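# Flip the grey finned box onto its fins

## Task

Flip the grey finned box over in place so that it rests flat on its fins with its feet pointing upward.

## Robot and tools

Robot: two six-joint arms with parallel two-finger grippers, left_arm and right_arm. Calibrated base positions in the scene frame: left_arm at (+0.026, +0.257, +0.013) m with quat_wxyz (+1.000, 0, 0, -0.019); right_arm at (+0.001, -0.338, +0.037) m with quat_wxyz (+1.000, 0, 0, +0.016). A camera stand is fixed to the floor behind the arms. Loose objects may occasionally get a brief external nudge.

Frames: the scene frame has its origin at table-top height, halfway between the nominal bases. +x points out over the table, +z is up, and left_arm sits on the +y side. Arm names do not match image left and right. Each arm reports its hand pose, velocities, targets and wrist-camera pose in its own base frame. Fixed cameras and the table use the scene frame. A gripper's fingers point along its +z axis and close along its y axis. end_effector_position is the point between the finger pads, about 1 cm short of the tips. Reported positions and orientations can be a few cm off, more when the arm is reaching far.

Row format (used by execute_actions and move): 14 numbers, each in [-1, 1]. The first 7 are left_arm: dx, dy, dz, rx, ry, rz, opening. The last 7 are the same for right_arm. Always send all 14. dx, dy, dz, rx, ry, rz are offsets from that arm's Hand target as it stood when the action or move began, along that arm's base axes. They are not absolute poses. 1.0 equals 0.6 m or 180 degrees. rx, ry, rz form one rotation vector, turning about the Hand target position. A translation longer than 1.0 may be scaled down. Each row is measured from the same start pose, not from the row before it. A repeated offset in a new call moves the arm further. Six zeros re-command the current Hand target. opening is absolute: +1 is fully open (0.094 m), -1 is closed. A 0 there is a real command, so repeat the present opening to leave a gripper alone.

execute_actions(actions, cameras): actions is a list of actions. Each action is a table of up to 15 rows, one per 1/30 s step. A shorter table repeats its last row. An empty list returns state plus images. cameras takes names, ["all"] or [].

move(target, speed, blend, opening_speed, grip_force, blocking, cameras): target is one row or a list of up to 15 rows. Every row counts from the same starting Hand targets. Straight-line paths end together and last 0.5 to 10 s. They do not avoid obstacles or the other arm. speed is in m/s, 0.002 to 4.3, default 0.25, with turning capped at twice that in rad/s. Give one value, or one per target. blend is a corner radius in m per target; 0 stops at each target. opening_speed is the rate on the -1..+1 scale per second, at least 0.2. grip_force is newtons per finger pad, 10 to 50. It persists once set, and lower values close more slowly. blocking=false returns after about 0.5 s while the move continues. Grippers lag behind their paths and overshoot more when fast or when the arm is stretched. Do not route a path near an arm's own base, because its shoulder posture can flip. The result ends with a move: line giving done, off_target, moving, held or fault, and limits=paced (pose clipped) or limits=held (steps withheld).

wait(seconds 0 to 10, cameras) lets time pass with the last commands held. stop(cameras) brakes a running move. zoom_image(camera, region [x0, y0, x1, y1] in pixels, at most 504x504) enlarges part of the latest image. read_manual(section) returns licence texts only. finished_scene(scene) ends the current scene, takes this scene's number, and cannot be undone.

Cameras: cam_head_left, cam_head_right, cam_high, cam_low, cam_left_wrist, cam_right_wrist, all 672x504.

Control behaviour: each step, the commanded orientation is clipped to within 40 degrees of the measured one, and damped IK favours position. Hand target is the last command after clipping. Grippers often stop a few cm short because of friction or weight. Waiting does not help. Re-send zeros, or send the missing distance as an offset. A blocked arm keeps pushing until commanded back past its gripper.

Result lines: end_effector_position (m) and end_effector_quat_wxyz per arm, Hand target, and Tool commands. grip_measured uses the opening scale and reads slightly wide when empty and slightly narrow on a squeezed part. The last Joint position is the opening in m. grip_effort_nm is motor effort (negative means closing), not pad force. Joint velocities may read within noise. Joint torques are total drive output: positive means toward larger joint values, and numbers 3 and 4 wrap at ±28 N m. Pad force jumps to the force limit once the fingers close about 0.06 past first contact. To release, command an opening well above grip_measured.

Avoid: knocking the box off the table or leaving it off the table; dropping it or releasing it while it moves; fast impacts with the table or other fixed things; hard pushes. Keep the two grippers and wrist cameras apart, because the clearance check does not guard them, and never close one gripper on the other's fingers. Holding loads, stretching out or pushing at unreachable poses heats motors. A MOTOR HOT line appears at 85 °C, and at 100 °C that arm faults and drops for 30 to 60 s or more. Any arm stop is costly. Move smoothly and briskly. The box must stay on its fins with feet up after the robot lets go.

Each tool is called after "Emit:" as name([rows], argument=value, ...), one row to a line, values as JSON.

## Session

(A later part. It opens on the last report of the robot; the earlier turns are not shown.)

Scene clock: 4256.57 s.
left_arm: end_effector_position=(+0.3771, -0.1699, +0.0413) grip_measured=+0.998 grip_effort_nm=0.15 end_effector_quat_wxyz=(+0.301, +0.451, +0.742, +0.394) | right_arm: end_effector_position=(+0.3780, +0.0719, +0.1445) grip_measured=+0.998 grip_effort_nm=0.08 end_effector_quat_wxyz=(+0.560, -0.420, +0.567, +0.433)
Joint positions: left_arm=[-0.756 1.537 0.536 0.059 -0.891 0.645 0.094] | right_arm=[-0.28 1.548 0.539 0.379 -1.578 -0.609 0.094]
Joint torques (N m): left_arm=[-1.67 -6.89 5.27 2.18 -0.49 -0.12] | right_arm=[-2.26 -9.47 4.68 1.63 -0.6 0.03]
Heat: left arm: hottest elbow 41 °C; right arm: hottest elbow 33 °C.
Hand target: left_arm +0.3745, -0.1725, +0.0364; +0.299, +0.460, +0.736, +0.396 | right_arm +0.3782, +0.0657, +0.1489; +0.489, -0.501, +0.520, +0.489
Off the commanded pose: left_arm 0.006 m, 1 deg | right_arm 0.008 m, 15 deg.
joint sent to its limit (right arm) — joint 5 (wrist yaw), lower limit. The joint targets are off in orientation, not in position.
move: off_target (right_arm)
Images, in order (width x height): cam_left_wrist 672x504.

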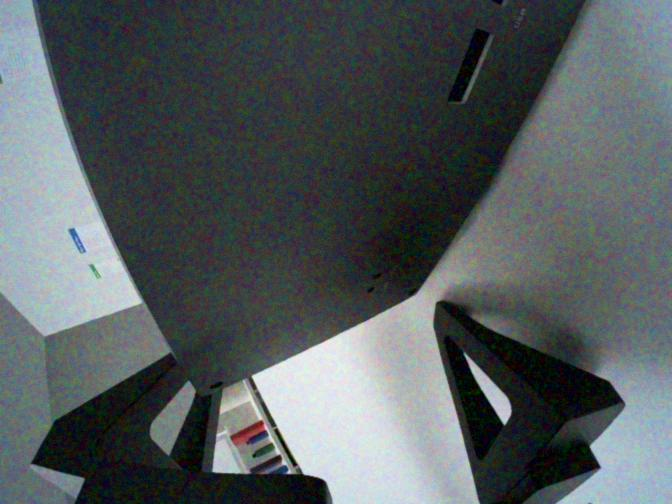

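Emit:
move([
  [0.0,-0.0008,-0.009,0,0,0,1,0,0,0,0,0,0,1],
  [0.0325,-0.0008,-0.009,0,0,0,1,0,0,0,0,0,0,1],
], speed=0.03, cameras=["cam_left_wrist"])

Emit:
zoom_image(camera="cam_left_wrist", region=[340, 230, 500, 350])

Scene clock: 4276.73 s.
left_arm: end_effector_position=(+0.3868, -0.1717, +0.0401) grip_measured=+0.998 grip_effort_nm=0.15 end_effector_quat_wxyz=(+0.308, +0.455, +0.736, +0.396) | right_arm: end_effector_position=(+0.3780, +0.0719, +0.1445) grip_measured=+0.998 grip_effort_nm=0.08 end_effector_quat_wxyz=(+0.560, -0.420, +0.567, +0.433)
Joint positions: left_arm=[-0.74 1.561 0.542 0.122 -0.881 0.695 0.094] | right_arm=[-0.28 1.548 0.539 0.379 -1.578 -0.609 0.094]
Joint torques (N m): left_arm=[0.21 -5.19 7.01 2.03 0.06 -0.14] | right_arm=[-2.08 -9.82 4.75 1.52 -0.59 0.02]
Heat: left arm: hottest elbow 39 °C; right arm: hottest elbow 33 °C.
Hand target: left_arm +0.3940, -0.1729, +0.0312; +0.299, +0.460, +0.736, +0.396 | right_arm +0.3782, +0.0657, +0.1489; +0.489, -0.501, +0.520, +0.489
Off the commanded pose: left_arm 0.012 m, 1 deg | right_arm 0.008 m, 15 deg.
joint sent to its limit (right arm) — joint 5 (wrist yaw), lower limit. The joint targets are off in orientation, not in position.
move: off_target (left_arm, right_arm)
Images, in order (width x height): cam_left_wrist 672x504.

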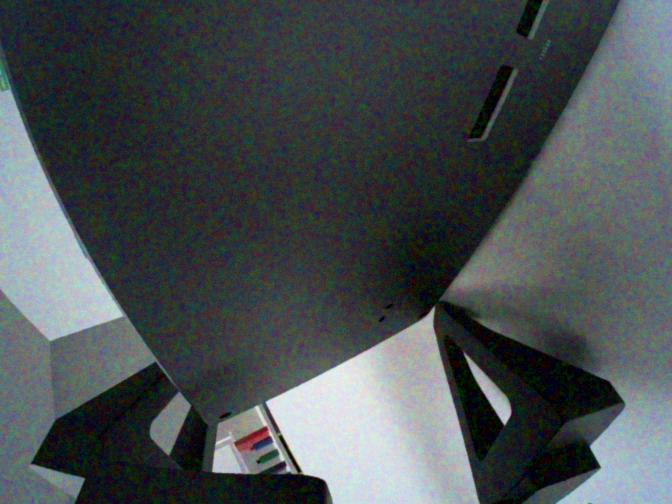

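Scaled by 3.150 from the camera's 672x504 image, which has a finer 960x720 frame.

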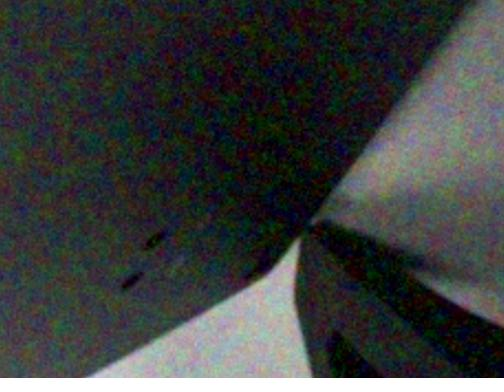

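Emit:
move(target=[0.015,0,0.002,0,0,0,1,0,0,0,0,0,0,1], speed=0.03, cameras=["cam_left_wrist"])

Emit:
zoom_image(camera="cam_left_wrist", region=[340, 230, 500, 350])

Scene clock: 4283.43 s.
left_arm: end_effector_position=(+0.3935, -0.1713, +0.0400) grip_measured=+0.998 grip_effort_nm=0.15 end_effector_quat_wxyz=(+0.306, +0.457, +0.735, +0.396) | right_arm: end_effector_position=(+0.3780, +0.0719, +0.1445) grip_measured=+0.998 grip_effort_nm=0.08 end_effector_quat_wxyz=(+0.560, -0.420, +0.567, +0.433)
Joint positions: left_arm=[-0.725 1.57 0.553 0.131 -0.87 0.716 0.094] | right_arm=[-0.28 1.548 0.539 0.379 -1.578 -0.609 0.094]
Joint torques (N m): left_arm=[0.5 -5.36 7.41 2.25 0.06 -0.16] | right_arm=[-2.08 -10.29 4.78 1.59 -0.59 0.05]
Heat: left arm: hottest elbow 39 °C; right arm: hottest elbow 33 °C.
Hand target: left_arm +0.4030, -0.1729, +0.0323; +0.299, +0.460, +0.736, +0.396 | right_arm +0.3782, +0.0657, +0.1489; +0.489, -0.501, +0.520, +0.489
Off the commanded pose: left_arm 0.012 m, 1 deg | right_arm 0.008 m, 15 deg.
joint sent to its limit (right arm) — joint 5 (wrist yaw), lower limit. The joint targets are off in orientation, not in position.
move: off_target (left_arm, right_arm)
Images, in order (width x height): cam_left_wrist 672x504.

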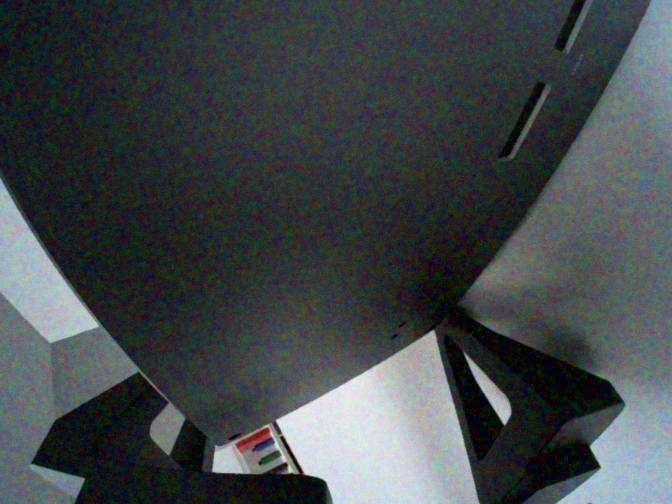

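Scaled by 3.150 from the camera's 672x504 image, which has a finer 960x720 frame.

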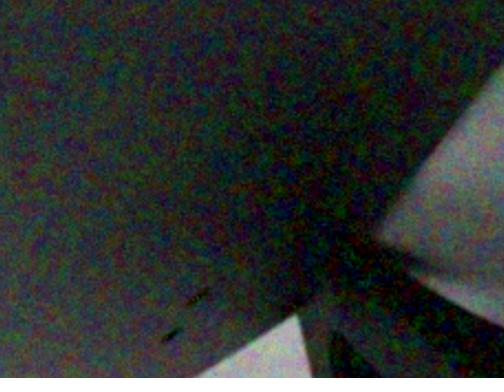

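Emit:
move(target=[0.002,0,0.0333,-0.0075,-0.0085,0,1,0,0,0,0,0,0,1], speed=0.04, cameras=["cam_left_wrist"])

Scene clock: 4300.73 s.
left_arm: end_effector_position=(+0.3941, -0.1715, +0.0405) grip_measured=+0.998 grip_effort_nm=0.14 end_effector_quat_wxyz=(+0.306, +0.459, +0.735, +0.393) | right_arm: end_effector_position=(+0.3780, +0.0719, +0.1445) grip_measured=+0.998 grip_effort_nm=0.08 end_effector_quat_wxyz=(+0.560, -0.420, +0.567, +0.433)
Joint positions: left_arm=[-0.722 1.567 0.553 0.131 -0.862 0.721 0.094] | right_arm=[-0.28 1.548 0.539 0.379 -1.578 -0.609 0.094]
Joint torques (N m): left_arm=[0.44 -9.82 7.21 1.36 -0.23 -0.12] | right_arm=[-1.96 -9.05 4.72 1.68 -0.67 0.05]
Heat: left arm: hottest elbow 39 °C; right arm: hottest elbow 33 °C.
Hand target: left_arm +0.4041, -0.1730, +0.0522; +0.314, +0.451, +0.737, +0.393 | right_arm +0.3782, +0.0657, +0.1489; +0.489, -0.501, +0.520, +0.489
Off the commanded pose: left_arm 0.016 m, 1 deg | right_arm 0.008 m, 15 deg.
joint sent to its limit (right arm) — joint 5 (wrist yaw), lower limit. The joint targets are off in orientation, not in position.
move: off_target (left_arm, right_arm)
Images, in order (width x height): cam_left_wrist 672x504.

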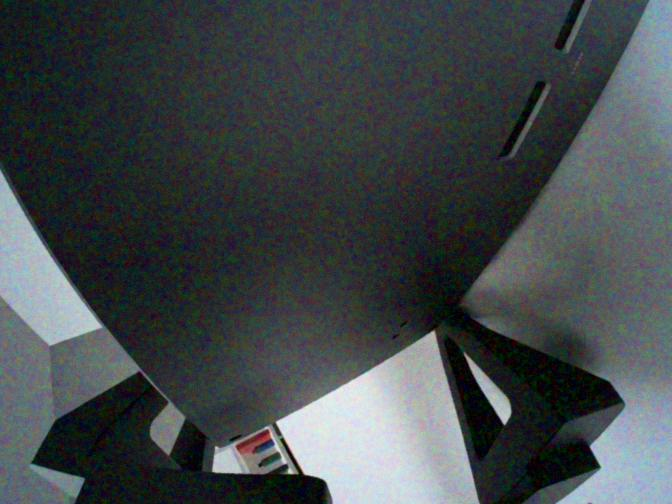

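Emit:
move(target=[0.002,0,0.04,-0.011,-0.0125,0,1,0,0,0,0,0,0,1], speed=0.04, cameras=["cam_left_wrist"])

Scene clock: 4306.83 s.
left_arm: end_effector_position=(+0.3938, -0.1713, +0.0440) grip_measured=+0.999 grip_effort_nm=0.10 end_effector_quat_wxyz=(+0.306, +0.463, +0.737, +0.385) | right_arm: end_effector_position=(+0.3780, +0.0719, +0.1445) grip_measured=+0.998 grip_effort_nm=0.08 end_effector_quat_wxyz=(+0.560, -0.420, +0.567, +0.433)
Joint positions: left_arm=[-0.716 1.545 0.553 0.108 -0.841 0.724 0.094] | right_arm=[-0.28 1.548 0.539 0.379 -1.578 -0.609 0.094]
Joint torques (N m): left_arm=[0.32 -13.1 6.87 2.06 -0.97 -0.17] | right_arm=[-2.43 -9.41 4.67 1.57 -0.6 0.04]
Heat: left arm: hottest elbow 39 °C; right arm: hottest elbow 33 °C.
Hand target: left_arm +0.4054, -0.1730, +0.0763; +0.336, +0.438, +0.737, +0.389 | right_arm +0.3782, +0.0657, +0.1489; +0.489, -0.501, +0.520, +0.489
Off the commanded pose: left_arm 0.034 m, 5 deg | right_arm 0.008 m, 15 deg.
joint sent to its limit (right arm) — joint 5 (wrist yaw), lower limit. The joint targets are off in orientation, not in position.
move: off_target (left_arm, right_arm)
Images, in order (width x height): cam_left_wrist 672x504.

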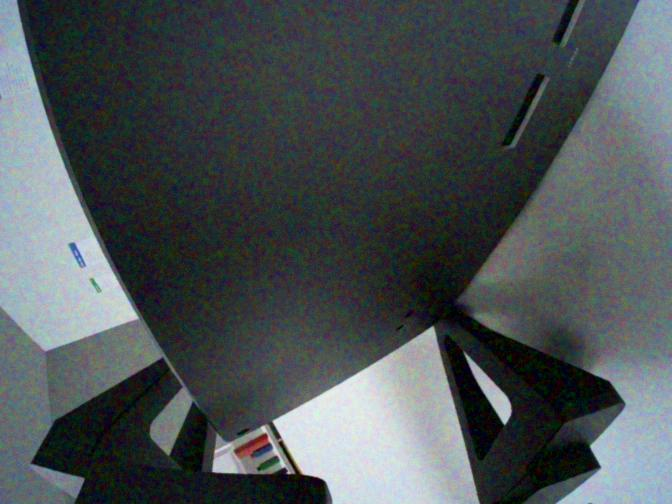

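Emit:
move(target=[0.002,0,0.04,-0.006,-0.007,0,1,0,0,0,0,0,0,1], speed=0.04, cameras=["cam_left_wrist", "cam_low"])

Emit:
zoom_image(camera="cam_low", region=[240, 200, 420, 320])

Scene clock: 4315.97 s.
left_arm: end_effector_position=(+0.3906, -0.1696, +0.0531) grip_measured=+0.999 grip_effort_nm=0.07 end_effector_quat_wxyz=(+0.304, +0.467, +0.738, +0.380) | right_arm: end_effector_position=(+0.3780, +0.0719, +0.1445) grip_measured=+0.998 grip_effort_nm=0.08 end_effector_quat_wxyz=(+0.560, -0.420, +0.567, +0.433)
Joint positions: left_arm=[-0.714 1.501 0.551 0.061 -0.826 0.724 0.094] | right_arm=[-0.28 1.548 0.539 0.379 -1.578 -0.609 0.094]
Joint torques (N m): left_arm=[0.26 -14.39 7.97 2.17 -1.48 -0.16] | right_arm=[-1.44 -8.7 4.79 1.43 -0.63 0.08]
Heat: left arm: hottest elbow 39 °C; right arm: hottest elbow 33 °C.
Hand target: left_arm +0.4067, -0.1729, +0.1003; +0.349, +0.430, +0.737, +0.387 | right_arm +0.3782, +0.0657, +0.1489; +0.489, -0.501, +0.520, +0.489
Off the commanded pose: left_arm 0.050 m, 7 deg | right_arm 0.008 m, 15 deg.
joint sent to its limit (right arm) — joint 5 (wrist yaw), lower limit. The joint targets are off in orientation, not in position.
move: off_target (left_arm, right_arm)
Images, in order (width x height): cam_low 672x504, cam_left_wrist 672x504.

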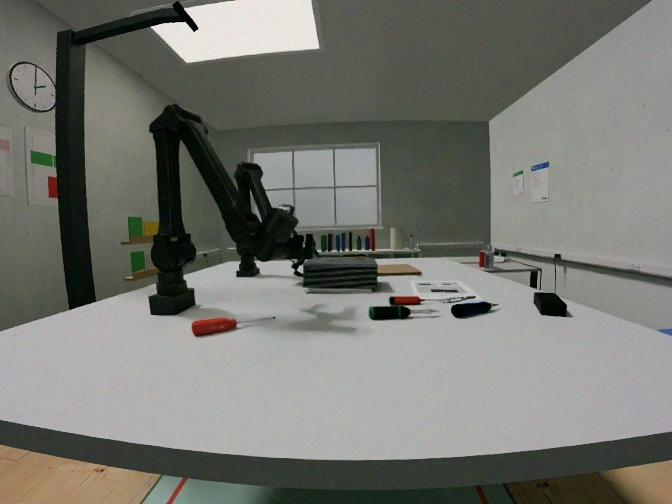

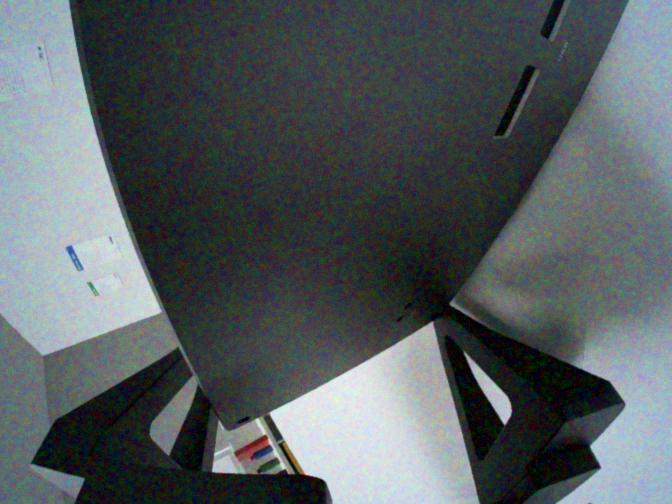

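Scaled by 2.800.

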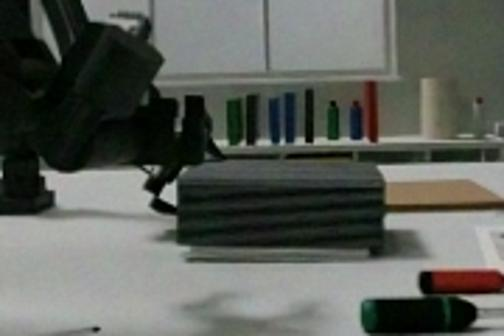

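Emit:
move(target=[0.02,-0.002,0.0,0,0,0,1,0,0,0,0,0,0,1], speed=0.04, cameras=["cam_left_wrist"])

Emit:
zoom_image(camera="cam_left_wrist", region=[340, 230, 500, 350])

Scene clock: 4335.07 s.
left_arm: end_effector_position=(+0.3931, -0.1653, +0.0519) grip_measured=+0.999 grip_effort_nm=0.06 end_effector_quat_wxyz=(+0.299, +0.470, +0.739, +0.379) | right_arm: end_effector_position=(+0.3780, +0.0719, +0.1445) grip_measured=+0.998 grip_effort_nm=0.08 end_effector_quat_wxyz=(+0.560, -0.420, +0.567, +0.433)
Joint positions: left_arm=[-0.698 1.501 0.551 0.061 -0.814 0.739 0.094] | right_arm=[-0.28 1.548 0.539 0.379 -1.578 -0.609 0.094]
Joint torques (N m): left_arm=[0.5 -12.92 9.62 2.61 -1.49 -0.12] | right_arm=[-1.9 -8.7 4.74 1.5 -0.62 0.07]
Heat: left arm: hottest elbow 40 °C; right arm: hottest elbow 33 °C.
Hand target: left_arm +0.4186, -0.1742, +0.1003; +0.349, +0.431, +0.737, +0.387 | right_arm +0.3782, +0.0657, +0.1489; +0.489, -0.501, +0.520, +0.489
Off the commanded pose: left_arm 0.055 m, 7 deg | right_arm 0.008 m, 15 deg.
joint sent to its limit (right arm) — joint 5 (wrist yaw), lower limit. The joint targets are off in orientation, not in position.
move: off_target (left_arm, right_arm)
Images, in order (width x height): cam_left_wrist 672x504.

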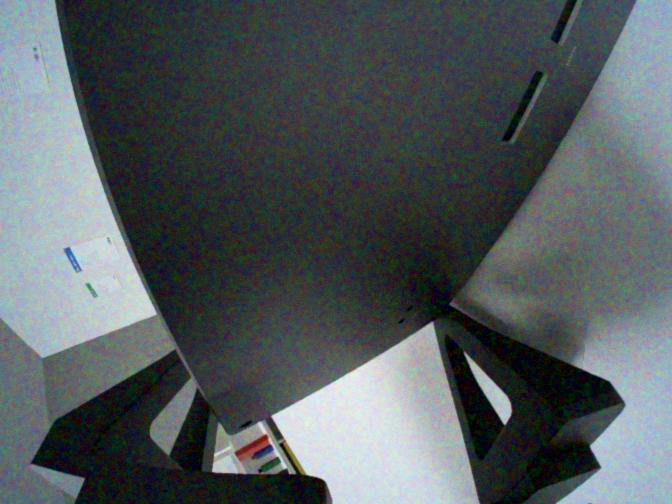

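Scaled by 3.150 from the camera's 672x504 image, which has a finer 960x720 frame.

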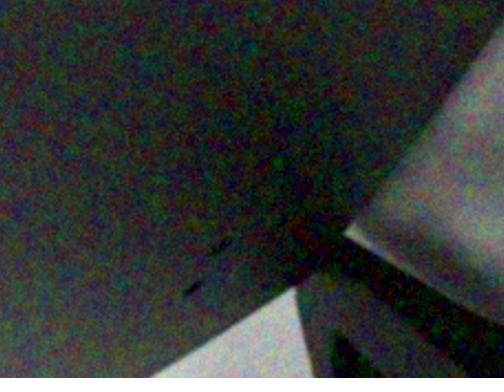

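Emit:
move(target=[0.003,-0.002,0.0283,0.00995,-0.026,0,1,0,0,0,0,0,0,1], speed=0.04, cameras=["cam_left_wrist"])

Emit:
zoom_image(camera="cam_left_wrist", region=[340, 230, 500, 350])

Scene clock: 4399.90 s.
left_arm: end_effector_position=(+0.3969, -0.1600, +0.0616) grip_measured=+0.999 grip_effort_nm=0.05 end_effector_quat_wxyz=(+0.302, +0.472, +0.718, +0.412) | right_arm: end_effector_position=(+0.3780, +0.0719, +0.1445) grip_measured=+0.998 grip_effort_nm=0.08 end_effector_quat_wxyz=(+0.560, -0.420, +0.567, +0.433)
Joint positions: left_arm=[-0.698 1.501 0.54 0.126 -0.87 0.82 0.094] | right_arm=[-0.28 1.548 0.539 0.379 -1.578 -0.609 0.094]
Joint torques (N m): left_arm=[-0.79 -13.57 9.02 4.33 -1.62 -0.24] | right_arm=[-2.08 -9 4.74 1.54 -0.64 0.02]
Heat: left arm: hottest elbow 43 °C; right arm: hottest elbow 33 °C.
Hand target: left_arm +0.4205, -0.1755, +0.1174; +0.372, +0.420, +0.716, +0.416 | right_arm +0.3782, +0.0657, +0.1489; +0.489, -0.501, +0.520, +0.489
Off the commanded pose: left_arm 0.062 m, 10 deg | right_arm 0.008 m, 15 deg.
joint sent to its limit (right arm) — joint 5 (wrist yaw), lower limit. The joint targets are off in orientation, not in position.
move: off_target (left_arm, right_arm)
Images, in order (width x height): cam_left_wrist 672x504.

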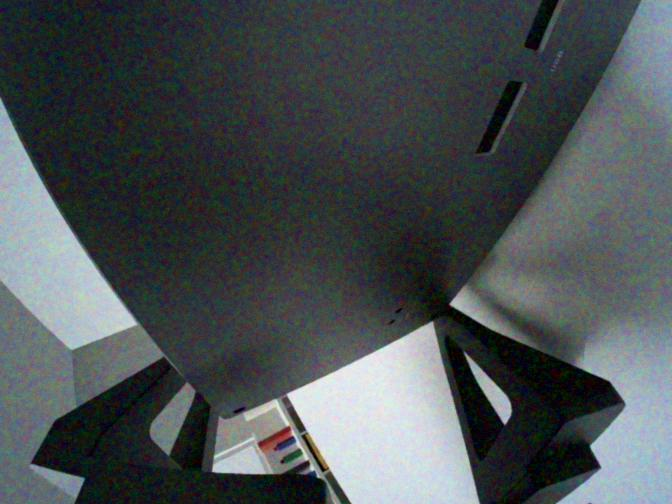

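Scaled by 3.150 from the camera's 672x504 image, which has a finer 960x720 frame.

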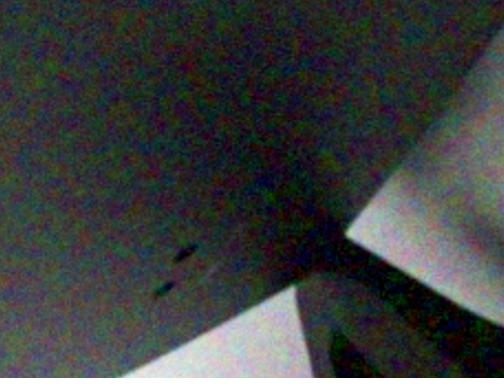

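Emit:
move(target=[0.002,-0.015,0.012,0,0,0,1,0,0,0,0,0,0,1], speed=0.04, cameras=["cam_left_wrist", "cam_head_left", "cam_low"])

Emit:
zoom_image(camera="cam_left_wrist", region=[340, 230, 500, 350])

Emit:
zoom_image(camera="cam_head_left", region=[250, 180, 410, 320])

Emit:
zoom_image(camera="cam_low", region=[240, 200, 420, 320])

Scene clock: 4419.10 s.
left_arm: end_effector_position=(+0.3959, -0.1612, +0.0626) grip_measured=+0.999 grip_effort_nm=0.05 end_effector_quat_wxyz=(+0.302, +0.473, +0.716, +0.415) | right_arm: end_effector_position=(+0.3780, +0.0719, +0.1445) grip_measured=+0.998 grip_effort_nm=0.08 end_effector_quat_wxyz=(+0.560, -0.420, +0.567, +0.433)
Joint positions: left_arm=[-0.704 1.501 0.54 0.126 -0.88 0.82 0.094] | right_arm=[-0.28 1.548 0.539 0.379 -1.578 -0.609 0.094]
Joint torques (N m): left_arm=[-1.85 -13.98 10.88 2.73 -1.63 -0.39] | right_arm=[-1.79 -9.17 4.83 1.62 -0.59 0.02]
Heat: left arm: hottest elbow 43 °C; right arm: hottest elbow 33 °C.
Hand target: left_arm +0.4216, -0.1844, +0.1245; +0.372, +0.420, +0.716, +0.416 | right_arm +0.3782, +0.0657, +0.1489; +0.489, -0.501, +0.520, +0.489
Off the commanded pose: left_arm 0.071 m, 10 deg | right_arm 0.008 m, 15 deg.
joint sent to its limit (right arm) — joint 5 (wrist yaw), lower limit. The joint targets are off in orientation, not in position.
move: off_target (left_arm, right_arm)
Images, in order (width x height): cam_head_left 672x504, cam_low 672x504, cam_left_wrist 672x504.

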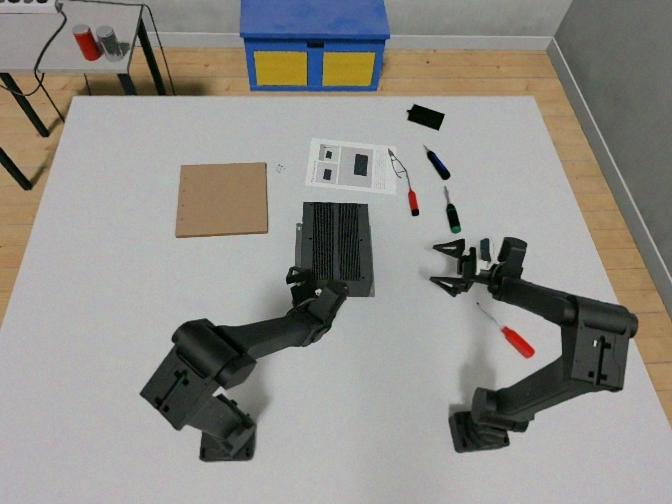

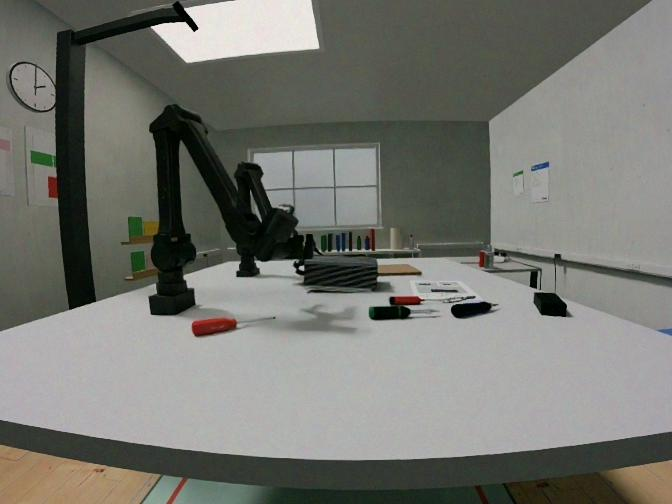

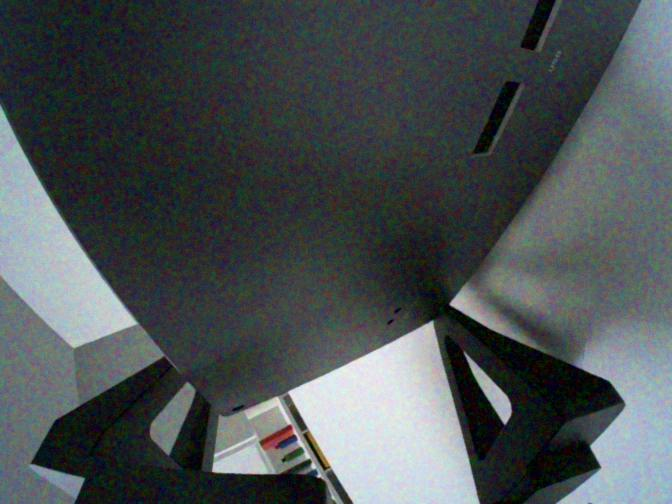

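Scaled by 3.150 from the camera's 672x504 image, which has a finer 960x720 frame.

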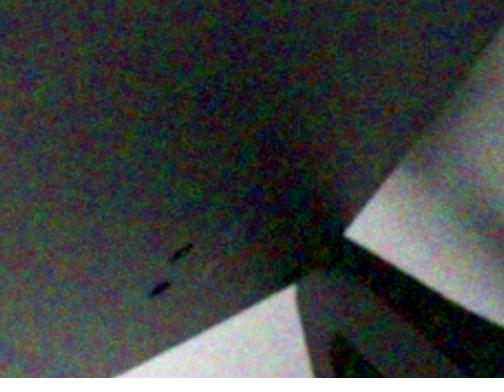

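Scaled by 3.150.

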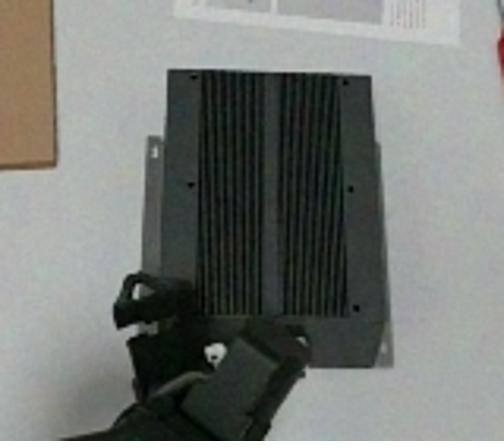

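Scaled by 2.800.

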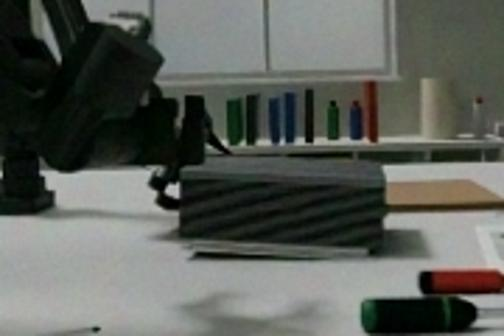

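Emit:
move(target=[0.004,-0.008,0.05,0.004,-0.011,0,1,0,0,0,0,0,0,1], speed=0.05, cameras=["cam_left_wrist"])

Emit:
zoom_image(camera="cam_left_wrist", region=[340, 230, 500, 350])

Scene clock: 4429.83 s.
left_arm: end_effector_position=(+0.3947, -0.1631, +0.0835) grip_measured=+0.999 grip_effort_nm=0.05 end_effector_quat_wxyz=(+0.312, +0.465, +0.712, +0.424) | right_arm: end_effector_position=(+0.3780, +0.0719, +0.1445) grip_measured=+0.998 grip_effort_nm=0.08 end_effector_quat_wxyz=(+0.560, -0.420, +0.567, +0.433)
Joint positions: left_arm=[-0.718 1.449 0.546 0.094 -0.908 0.824 0.094] | right_arm=[-0.28 1.548 0.539 0.379 -1.578 -0.609 0.094]
Joint torques (N m): left_arm=[-1.55 -13.92 12.81 2.54 -1.75 -0.14] | right_arm=[-1.79 -9.76 4.78 1.68 -0.62 0.05]
Heat: left arm: hottest elbow 44 °C; right arm: hottest elbow 33 °C.
Hand target: left_arm +0.4241, -0.1891, +0.1545; +0.381, +0.415, +0.707, +0.428 | right_arm +0.3782, +0.0657, +0.1489; +0.489, -0.501, +0.520, +0.489
Off the commanded pose: left_arm 0.081 m, 10 deg | right_arm 0.008 m, 15 deg.
joint sent to its limit (right arm) — joint 5 (wrist yaw), lower limit. The joint targets are off in orientation, not in position.
move: off_target (left_arm, right_arm)
Images, in order (width x height): cam_left_wrist 672x504.

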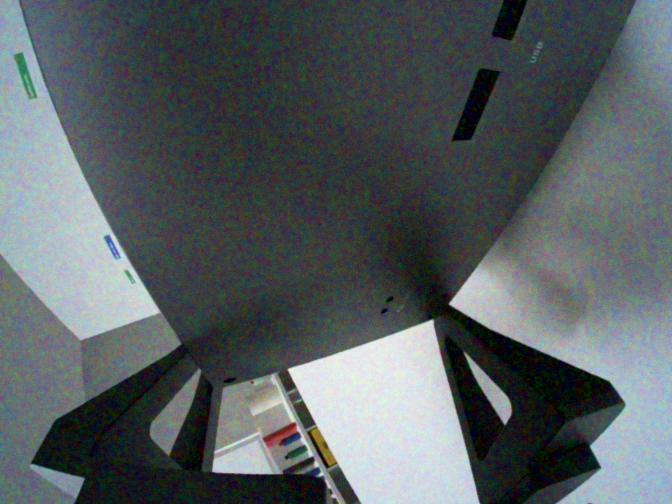

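Scaled by 3.150 from the camera's 672x504 image, which has a finer 960x720 frame.

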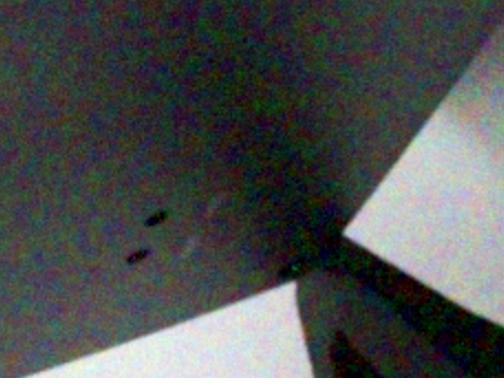

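Emit:
move(target=[0.012,-0.006,0.055,0.004,-0.011,0,1,0,0,0,0,0,0,1], speed=0.05, cameras=["cam_left_wrist"])

Emit:
zoom_image(camera="cam_left_wrist", region=[340, 230, 500, 350])

Scene clock: 4441.20 s.
left_arm: end_effector_position=(+0.3986, -0.1645, +0.1082) grip_measured=+0.999 grip_effort_nm=0.05 end_effector_quat_wxyz=(+0.313, +0.468, +0.700, +0.439) | right_arm: end_effector_position=(+0.3780, +0.0719, +0.1445) grip_measured=+0.998 grip_effort_nm=0.08 end_effector_quat_wxyz=(+0.560, -0.420, +0.567, +0.433)
Joint positions: left_arm=[-0.72 1.399 0.567 0.057 -0.931 0.875 0.094] | right_arm=[-0.28 1.548 0.539 0.379 -1.578 -0.609 0.094]
Joint torques (N m): left_arm=[-1.44 -13.57 14.48 2.74 -1.58 -0.17] | right_arm=[-2.02 -8.94 4.89 1.61 -0.63 0.03]
Heat: left arm: hottest elbow 45 °C; right arm: hottest elbow 33 °C.
Hand target: left_arm +0.4312, -0.1927, +0.1875; +0.391, +0.410, +0.697, +0.439 | right_arm +0.3782, +0.0657, +0.1489; +0.489, -0.501, +0.520, +0.489
Off the commanded pose: left_arm 0.090 m, 11 deg | right_arm 0.008 m, 15 deg.
joint sent to its limit (right arm) — joint 5 (wrist yaw), lower limit. The joint targets are off in orientation, not in position.
move: off_target (left_arm, right_arm)
Images, in order (width x height): cam_left_wrist 672x504.

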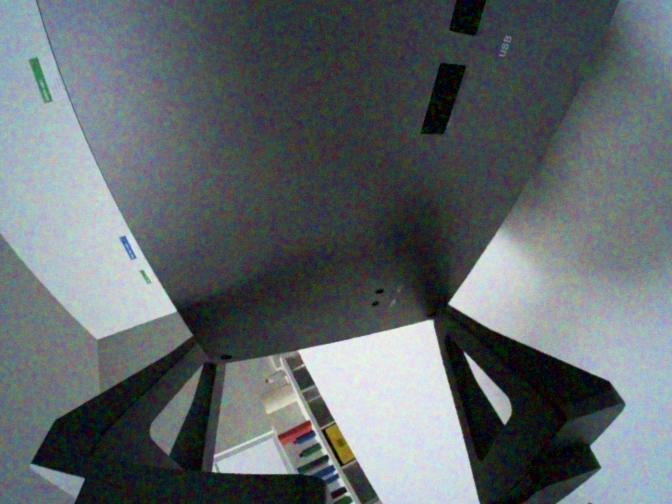

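Scaled by 3.150 from the camera's 672x504 image, which has a finer 960x720 frame.

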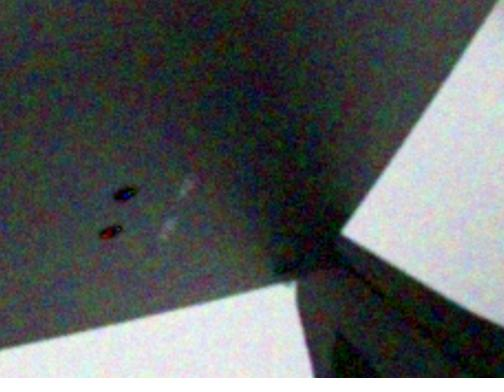

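Emit:
move(target=[0.014,-0.005,0.048,0.004,-0.011,0,1,0,0,0,0,0,0,1], speed=0.05, cameras=["cam_left_wrist", "cam_low", "cam_right_wrist"])

Emit:
zoom_image(camera="cam_left_wrist", region=[340, 230, 500, 350])

Emit:
zoom_image(camera="cam_low", region=[240, 200, 420, 320])

Scene clock: 4450.07 s.
left_arm: end_effector_position=(+0.4040, -0.1663, +0.1306) grip_measured=+0.999 grip_effort_nm=0.05 end_effector_quat_wxyz=(+0.315, +0.471, +0.687, +0.455) | right_arm: end_effector_position=(+0.3780, +0.0719, +0.1445) grip_measured=+0.998 grip_effort_nm=0.08 end_effector_quat_wxyz=(+0.560, -0.420, +0.567, +0.433)
Joint positions: left_arm=[-0.72 1.364 0.588 0.045 -0.952 0.935 0.094] | right_arm=[-0.28 1.548 0.539 0.379 -1.578 -0.609 0.094]
Joint torques (N m): left_arm=[-1.14 -13.22 15.83 3.08 -1.29 -0.29] | right_arm=[-1.44 -9.23 4.98 1.46 -0.61 0.09]
Heat: left arm: hottest elbow 49 °C; right arm: hottest elbow 33 °C.
Hand target: left_arm +0.4396, -0.1957, +0.2162; +0.400, +0.405, +0.688, +0.451 | right_arm +0.3782, +0.0657, +0.1489; +0.489, -0.501, +0.520, +0.489
Off the commanded pose: left_arm 0.097 m, 12 deg | right_arm 0.008 m, 15 deg.
joint sent to its limit (right arm) — joint 5 (wrist yaw), lower limit. The joint targets are off in orientation, not in position.
move: off_target (left_arm, right_arm)
Images, in order (width x height): cam_low 672x504, cam_left_wrist 672x504, cam_right_wrist 672x504.

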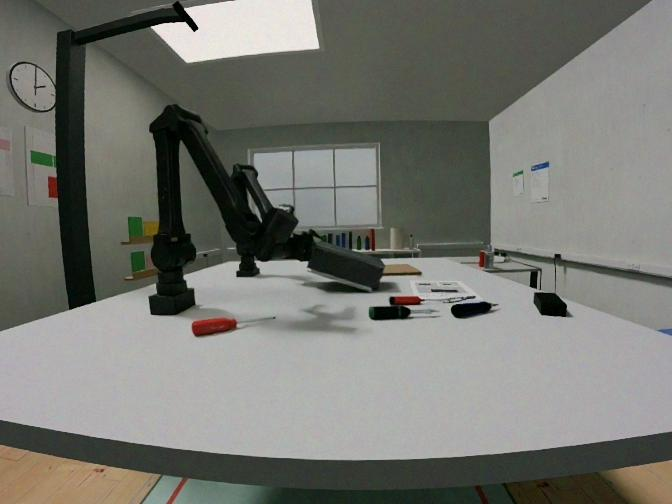

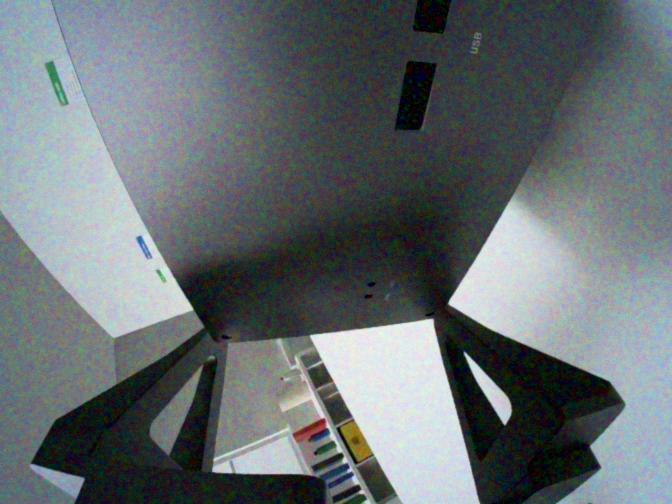

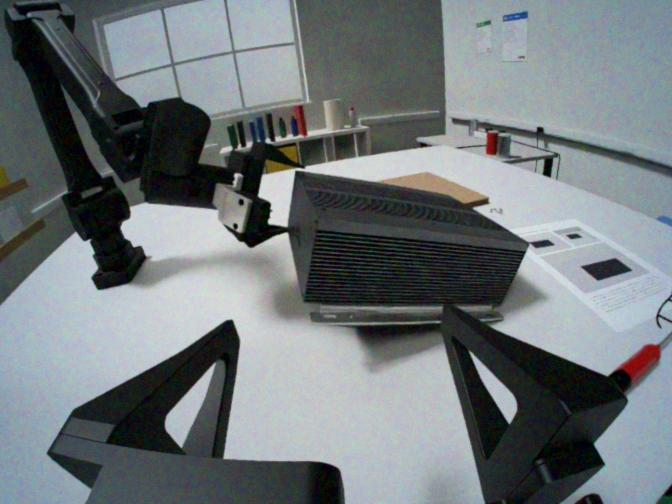

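Scaled by 3.150 from the camera's 672x504 image, which has a finer 960x720 frame.

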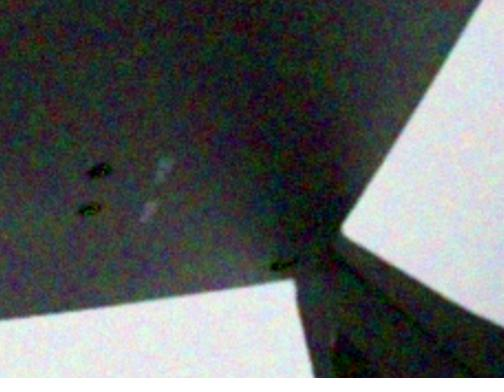

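Scaled by 2.800.

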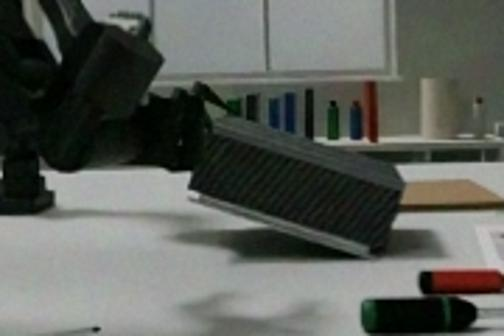

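Emit:
zoom_image(camera="cam_right_wrist", region=[270, 150, 560, 360])

Emit:
execute_actions(actions=[], cameras=["cam_head_right", "cam_head_left"])

Emit:
zoom_image(camera="cam_head_right", region=[270, 180, 430, 320])

Emit:
zoom_image(camera="cam_head_left", region=[250, 180, 410, 320])

Scaled by 1.738 from the camera's 672x504 image, which has a finer 960x720 frame.

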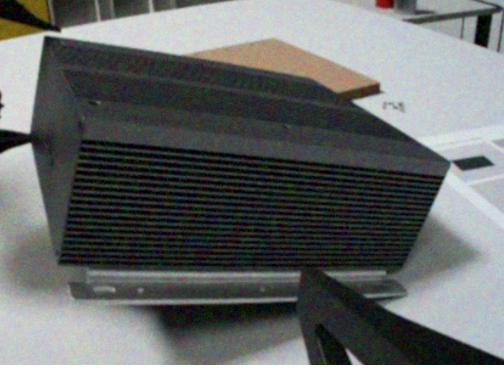

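Scene clock: 4615.33 s.
left_arm: end_effector_position=(+0.4041, -0.1664, +0.1308) grip_measured=+0.999 grip_effort_nm=0.05 end_effector_quat_wxyz=(+0.315, +0.471, +0.687, +0.455) | right_arm: end_effector_position=(+0.3780, +0.0719, +0.1445) grip_measured=+0.998 grip_effort_nm=0.08 end_effector_quat_wxyz=(+0.560, -0.420, +0.567, +0.433)
Joint positions: left_arm=[-0.72 1.364 0.588 0.045 -0.952 0.936 0.094] | right_arm=[-0.28 1.548 0.539 0.379 -1.578 -0.609 0.094]
Joint velocities: within noise
Joint torques (N m): left_arm=[-1.08 -13.22 15.84 3.12 -1.27 -0.26] | right_arm=[-1.73 -8.76 4.85 1.69 -0.62 0.07]
Heat: left arm: hottest elbow 69 °C; right arm: hottest elbow 33 °C.
Hand target: left_arm +0.4397, -0.1958, +0.2164; +0.400, +0.404, +0.688, +0.451 | right_arm +0.3782, +0.0657, +0.1489; +0.489, -0.501, +0.520, +0.489
Tool commands: left_gripper/opening=+1.0 right_gripper/opening=+1.0
Off the commanded pose: left_arm 0.097 m, 12 deg | right_arm 0.008 m, 15 deg.
Images, in order (width x height): cam_head_left 672x504, cam_head_right 672x504.

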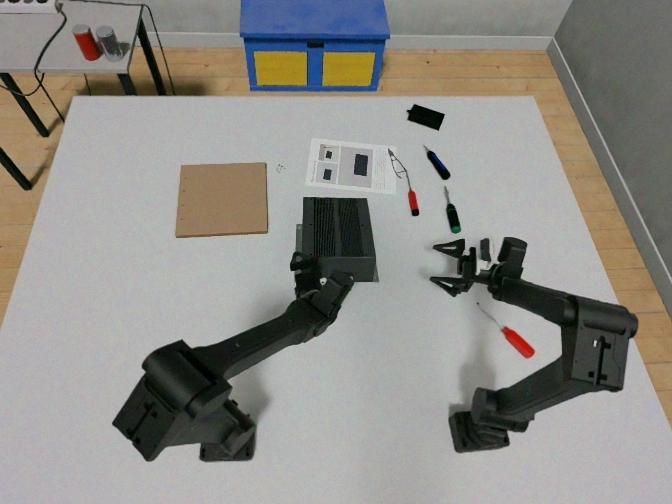

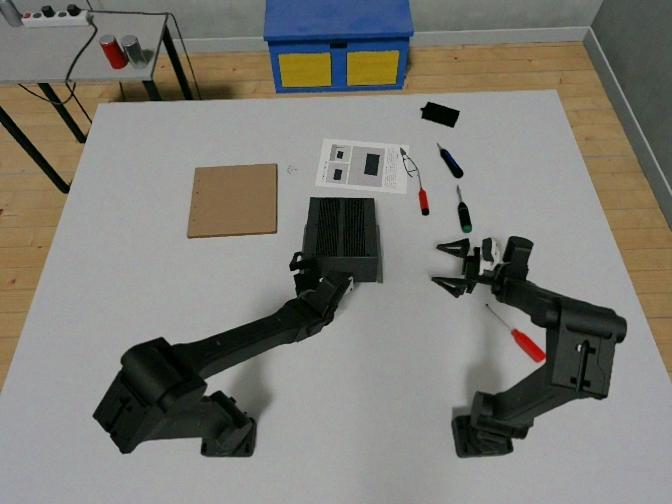

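Scaled by 3.150.

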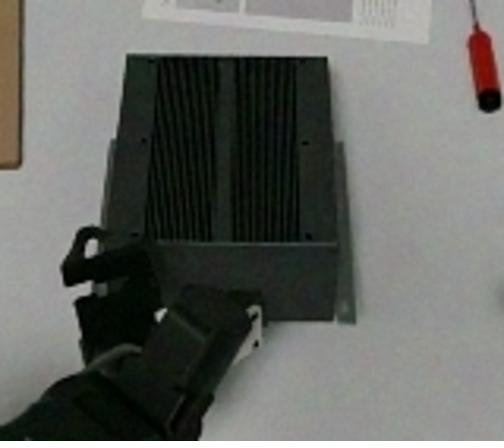

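Scaled by 3.150.

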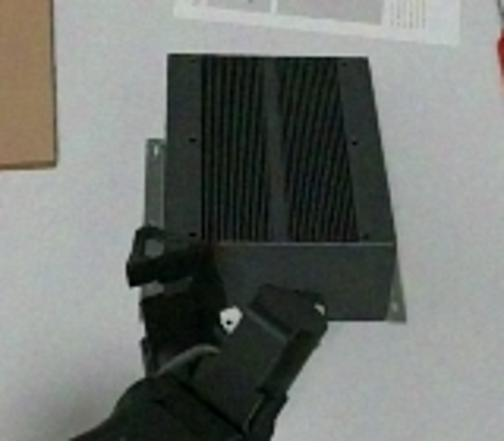

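Emit:
move([
  [-0.014,0.005,-0.0478,-0.004,0.011,0,1,0,0,0,0,0,0,1],
  [-0.0258,0.011,-0.1028,-0.008,0.022,0,1,0,0,0,0,0,0,1],
  [-0.03,0.0188,-0.1528,-0.012,0.033,0,1,0,0,0,0,0,0,1],
  [-0.033,0.03,-0.1932,-0.022,0.059,0,1,0,0,0,0,0,0,1],
  [-0.045,0.0335,-0.2332,-0.012,0.068,0,1,0,0,0,0,0,0,1],
  [-0.047,0.0335,-0.29,0,0.078,0,1,0,0,0,0,0,0,1],
], speed=0.05, blend=0.01, cameras=["cam_left_wrist"])

Scene clock: 4635.57 s.
left_arm: end_effector_position=(+0.4014, -0.1673, +0.0430) grip_measured=+0.999 grip_effort_nm=0.05 end_effector_quat_wxyz=(+0.303, +0.463, +0.732, +0.398) | right_arm: end_effector_position=(+0.3780, +0.0719, +0.1445) grip_measured=+0.998 grip_effort_nm=0.08 end_effector_quat_wxyz=(+0.560, -0.420, +0.567, +0.433)
Joint positions: left_arm=[-0.7 1.568 0.56 0.144 -0.854 0.76 0.094] | right_arm=[-0.28 1.548 0.539 0.379 -1.578 -0.609 0.094]
Joint torques (N m): left_arm=[-0.91 -5.77 7.54 2.93 -0.44 -0.27] | right_arm=[-1.79 -9.41 4.66 1.57 -0.6 0.06]
Heat: left arm: hottest elbow 67 °C; right arm: hottest elbow 33 °C.
Hand target: left_arm +0.4114, -0.1757, +0.0423; +0.313, +0.457, +0.732, +0.398 | right_arm +0.3782, +0.0657, +0.1489; +0.489, -0.501, +0.520, +0.489
Off the commanded pose: left_arm 0.013 m, 1 deg | right_arm 0.008 m, 15 deg.
joint sent to its limit (right arm) — joint 5 (wrist yaw), lower limit. The joint targets are off in orientation, not in position.
move: off_target (left_arm, right_arm)
Images, in order (width x height): cam_left_wrist 672x504.

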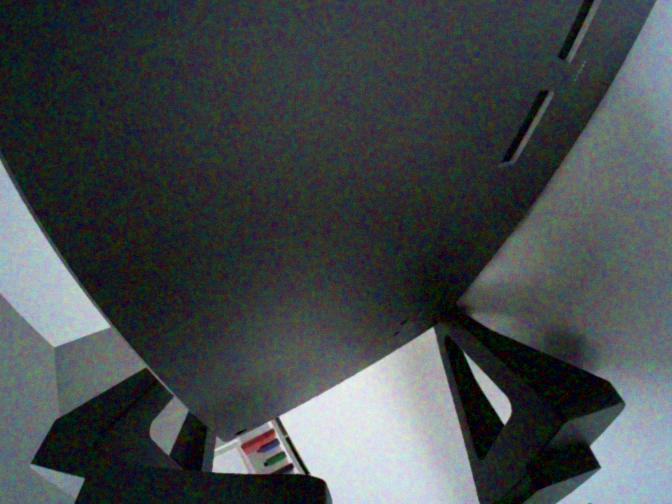

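Emit:
execute_actions(actions=[], cameras=["cam_right_wrist", "cam_left_wrist", "cam_head_left"])

Emit:
zoom_image(camera="cam_right_wrist", region=[270, 200, 430, 400])

Emit:
zoom_image(camera="cam_right_wrist", region=[400, 200, 560, 400])

Scene clock: 4644.60 s.
left_arm: end_effector_position=(+0.4014, -0.1673, +0.0430) grip_measured=+0.999 grip_effort_nm=0.05 end_effector_quat_wxyz=(+0.303, +0.463, +0.732, +0.398) | right_arm: end_effector_position=(+0.3780, +0.0719, +0.1445) grip_measured=+0.998 grip_effort_nm=0.08 end_effector_quat_wxyz=(+0.560, -0.420, +0.567, +0.433)
Joint positions: left_arm=[-0.7 1.568 0.56 0.144 -0.854 0.76 0.094] | right_arm=[-0.28 1.548 0.539 0.379 -1.578 -0.609 0.094]
Joint velocities: within noise
Joint torques (N m): left_arm=[-0.91 -6.12 7.51 2.92 -0.44 -0.27] | right_arm=[-1.85 -9.7 4.77 1.69 -0.6 0.02]
Heat: left arm: hottest elbow 63 °C; right arm: hottest elbow 33 °C.
Hand target: left_arm +0.4114, -0.1757, +0.0423; +0.313, +0.457, +0.732, +0.398 | right_arm +0.3782, +0.0657, +0.1489; +0.489, -0.501, +0.520, +0.489
Tool commands: left_gripper/opening=+1.0 right_gripper/opening=+1.0
Off the commanded pose: left_arm 0.013 m, 1 deg | right_arm 0.008 m, 15 deg.
Images, in order (width x height): cam_head_left 672x504, cam_left_wrist 672x504, cam_right_wrist 672x504.

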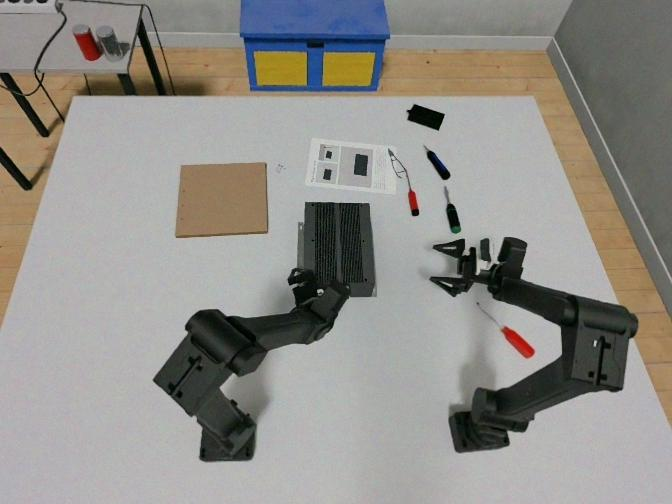

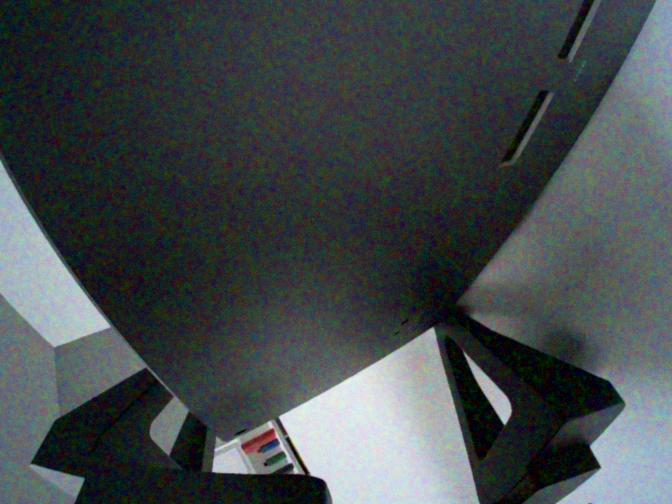

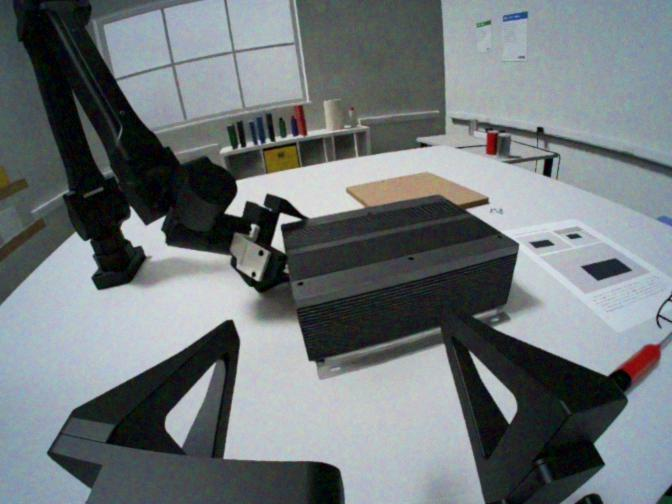

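Scaled by 2.520 from the camera's 672x504 image, which has a finer 960x720 frame.

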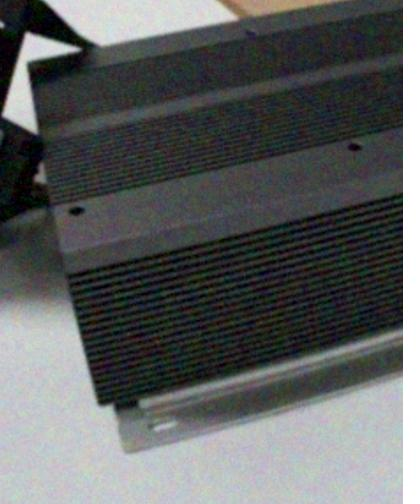

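Scaled by 2.520 from the camera's 672x504 image, which has a finer 960x720 frame.

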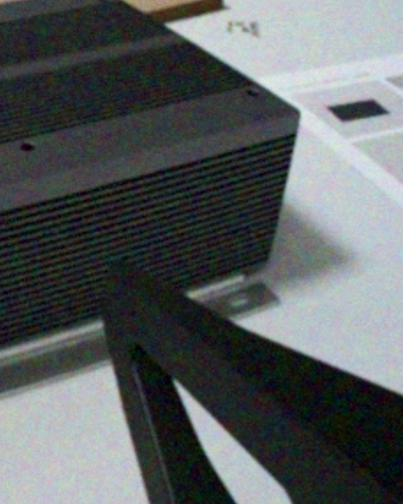

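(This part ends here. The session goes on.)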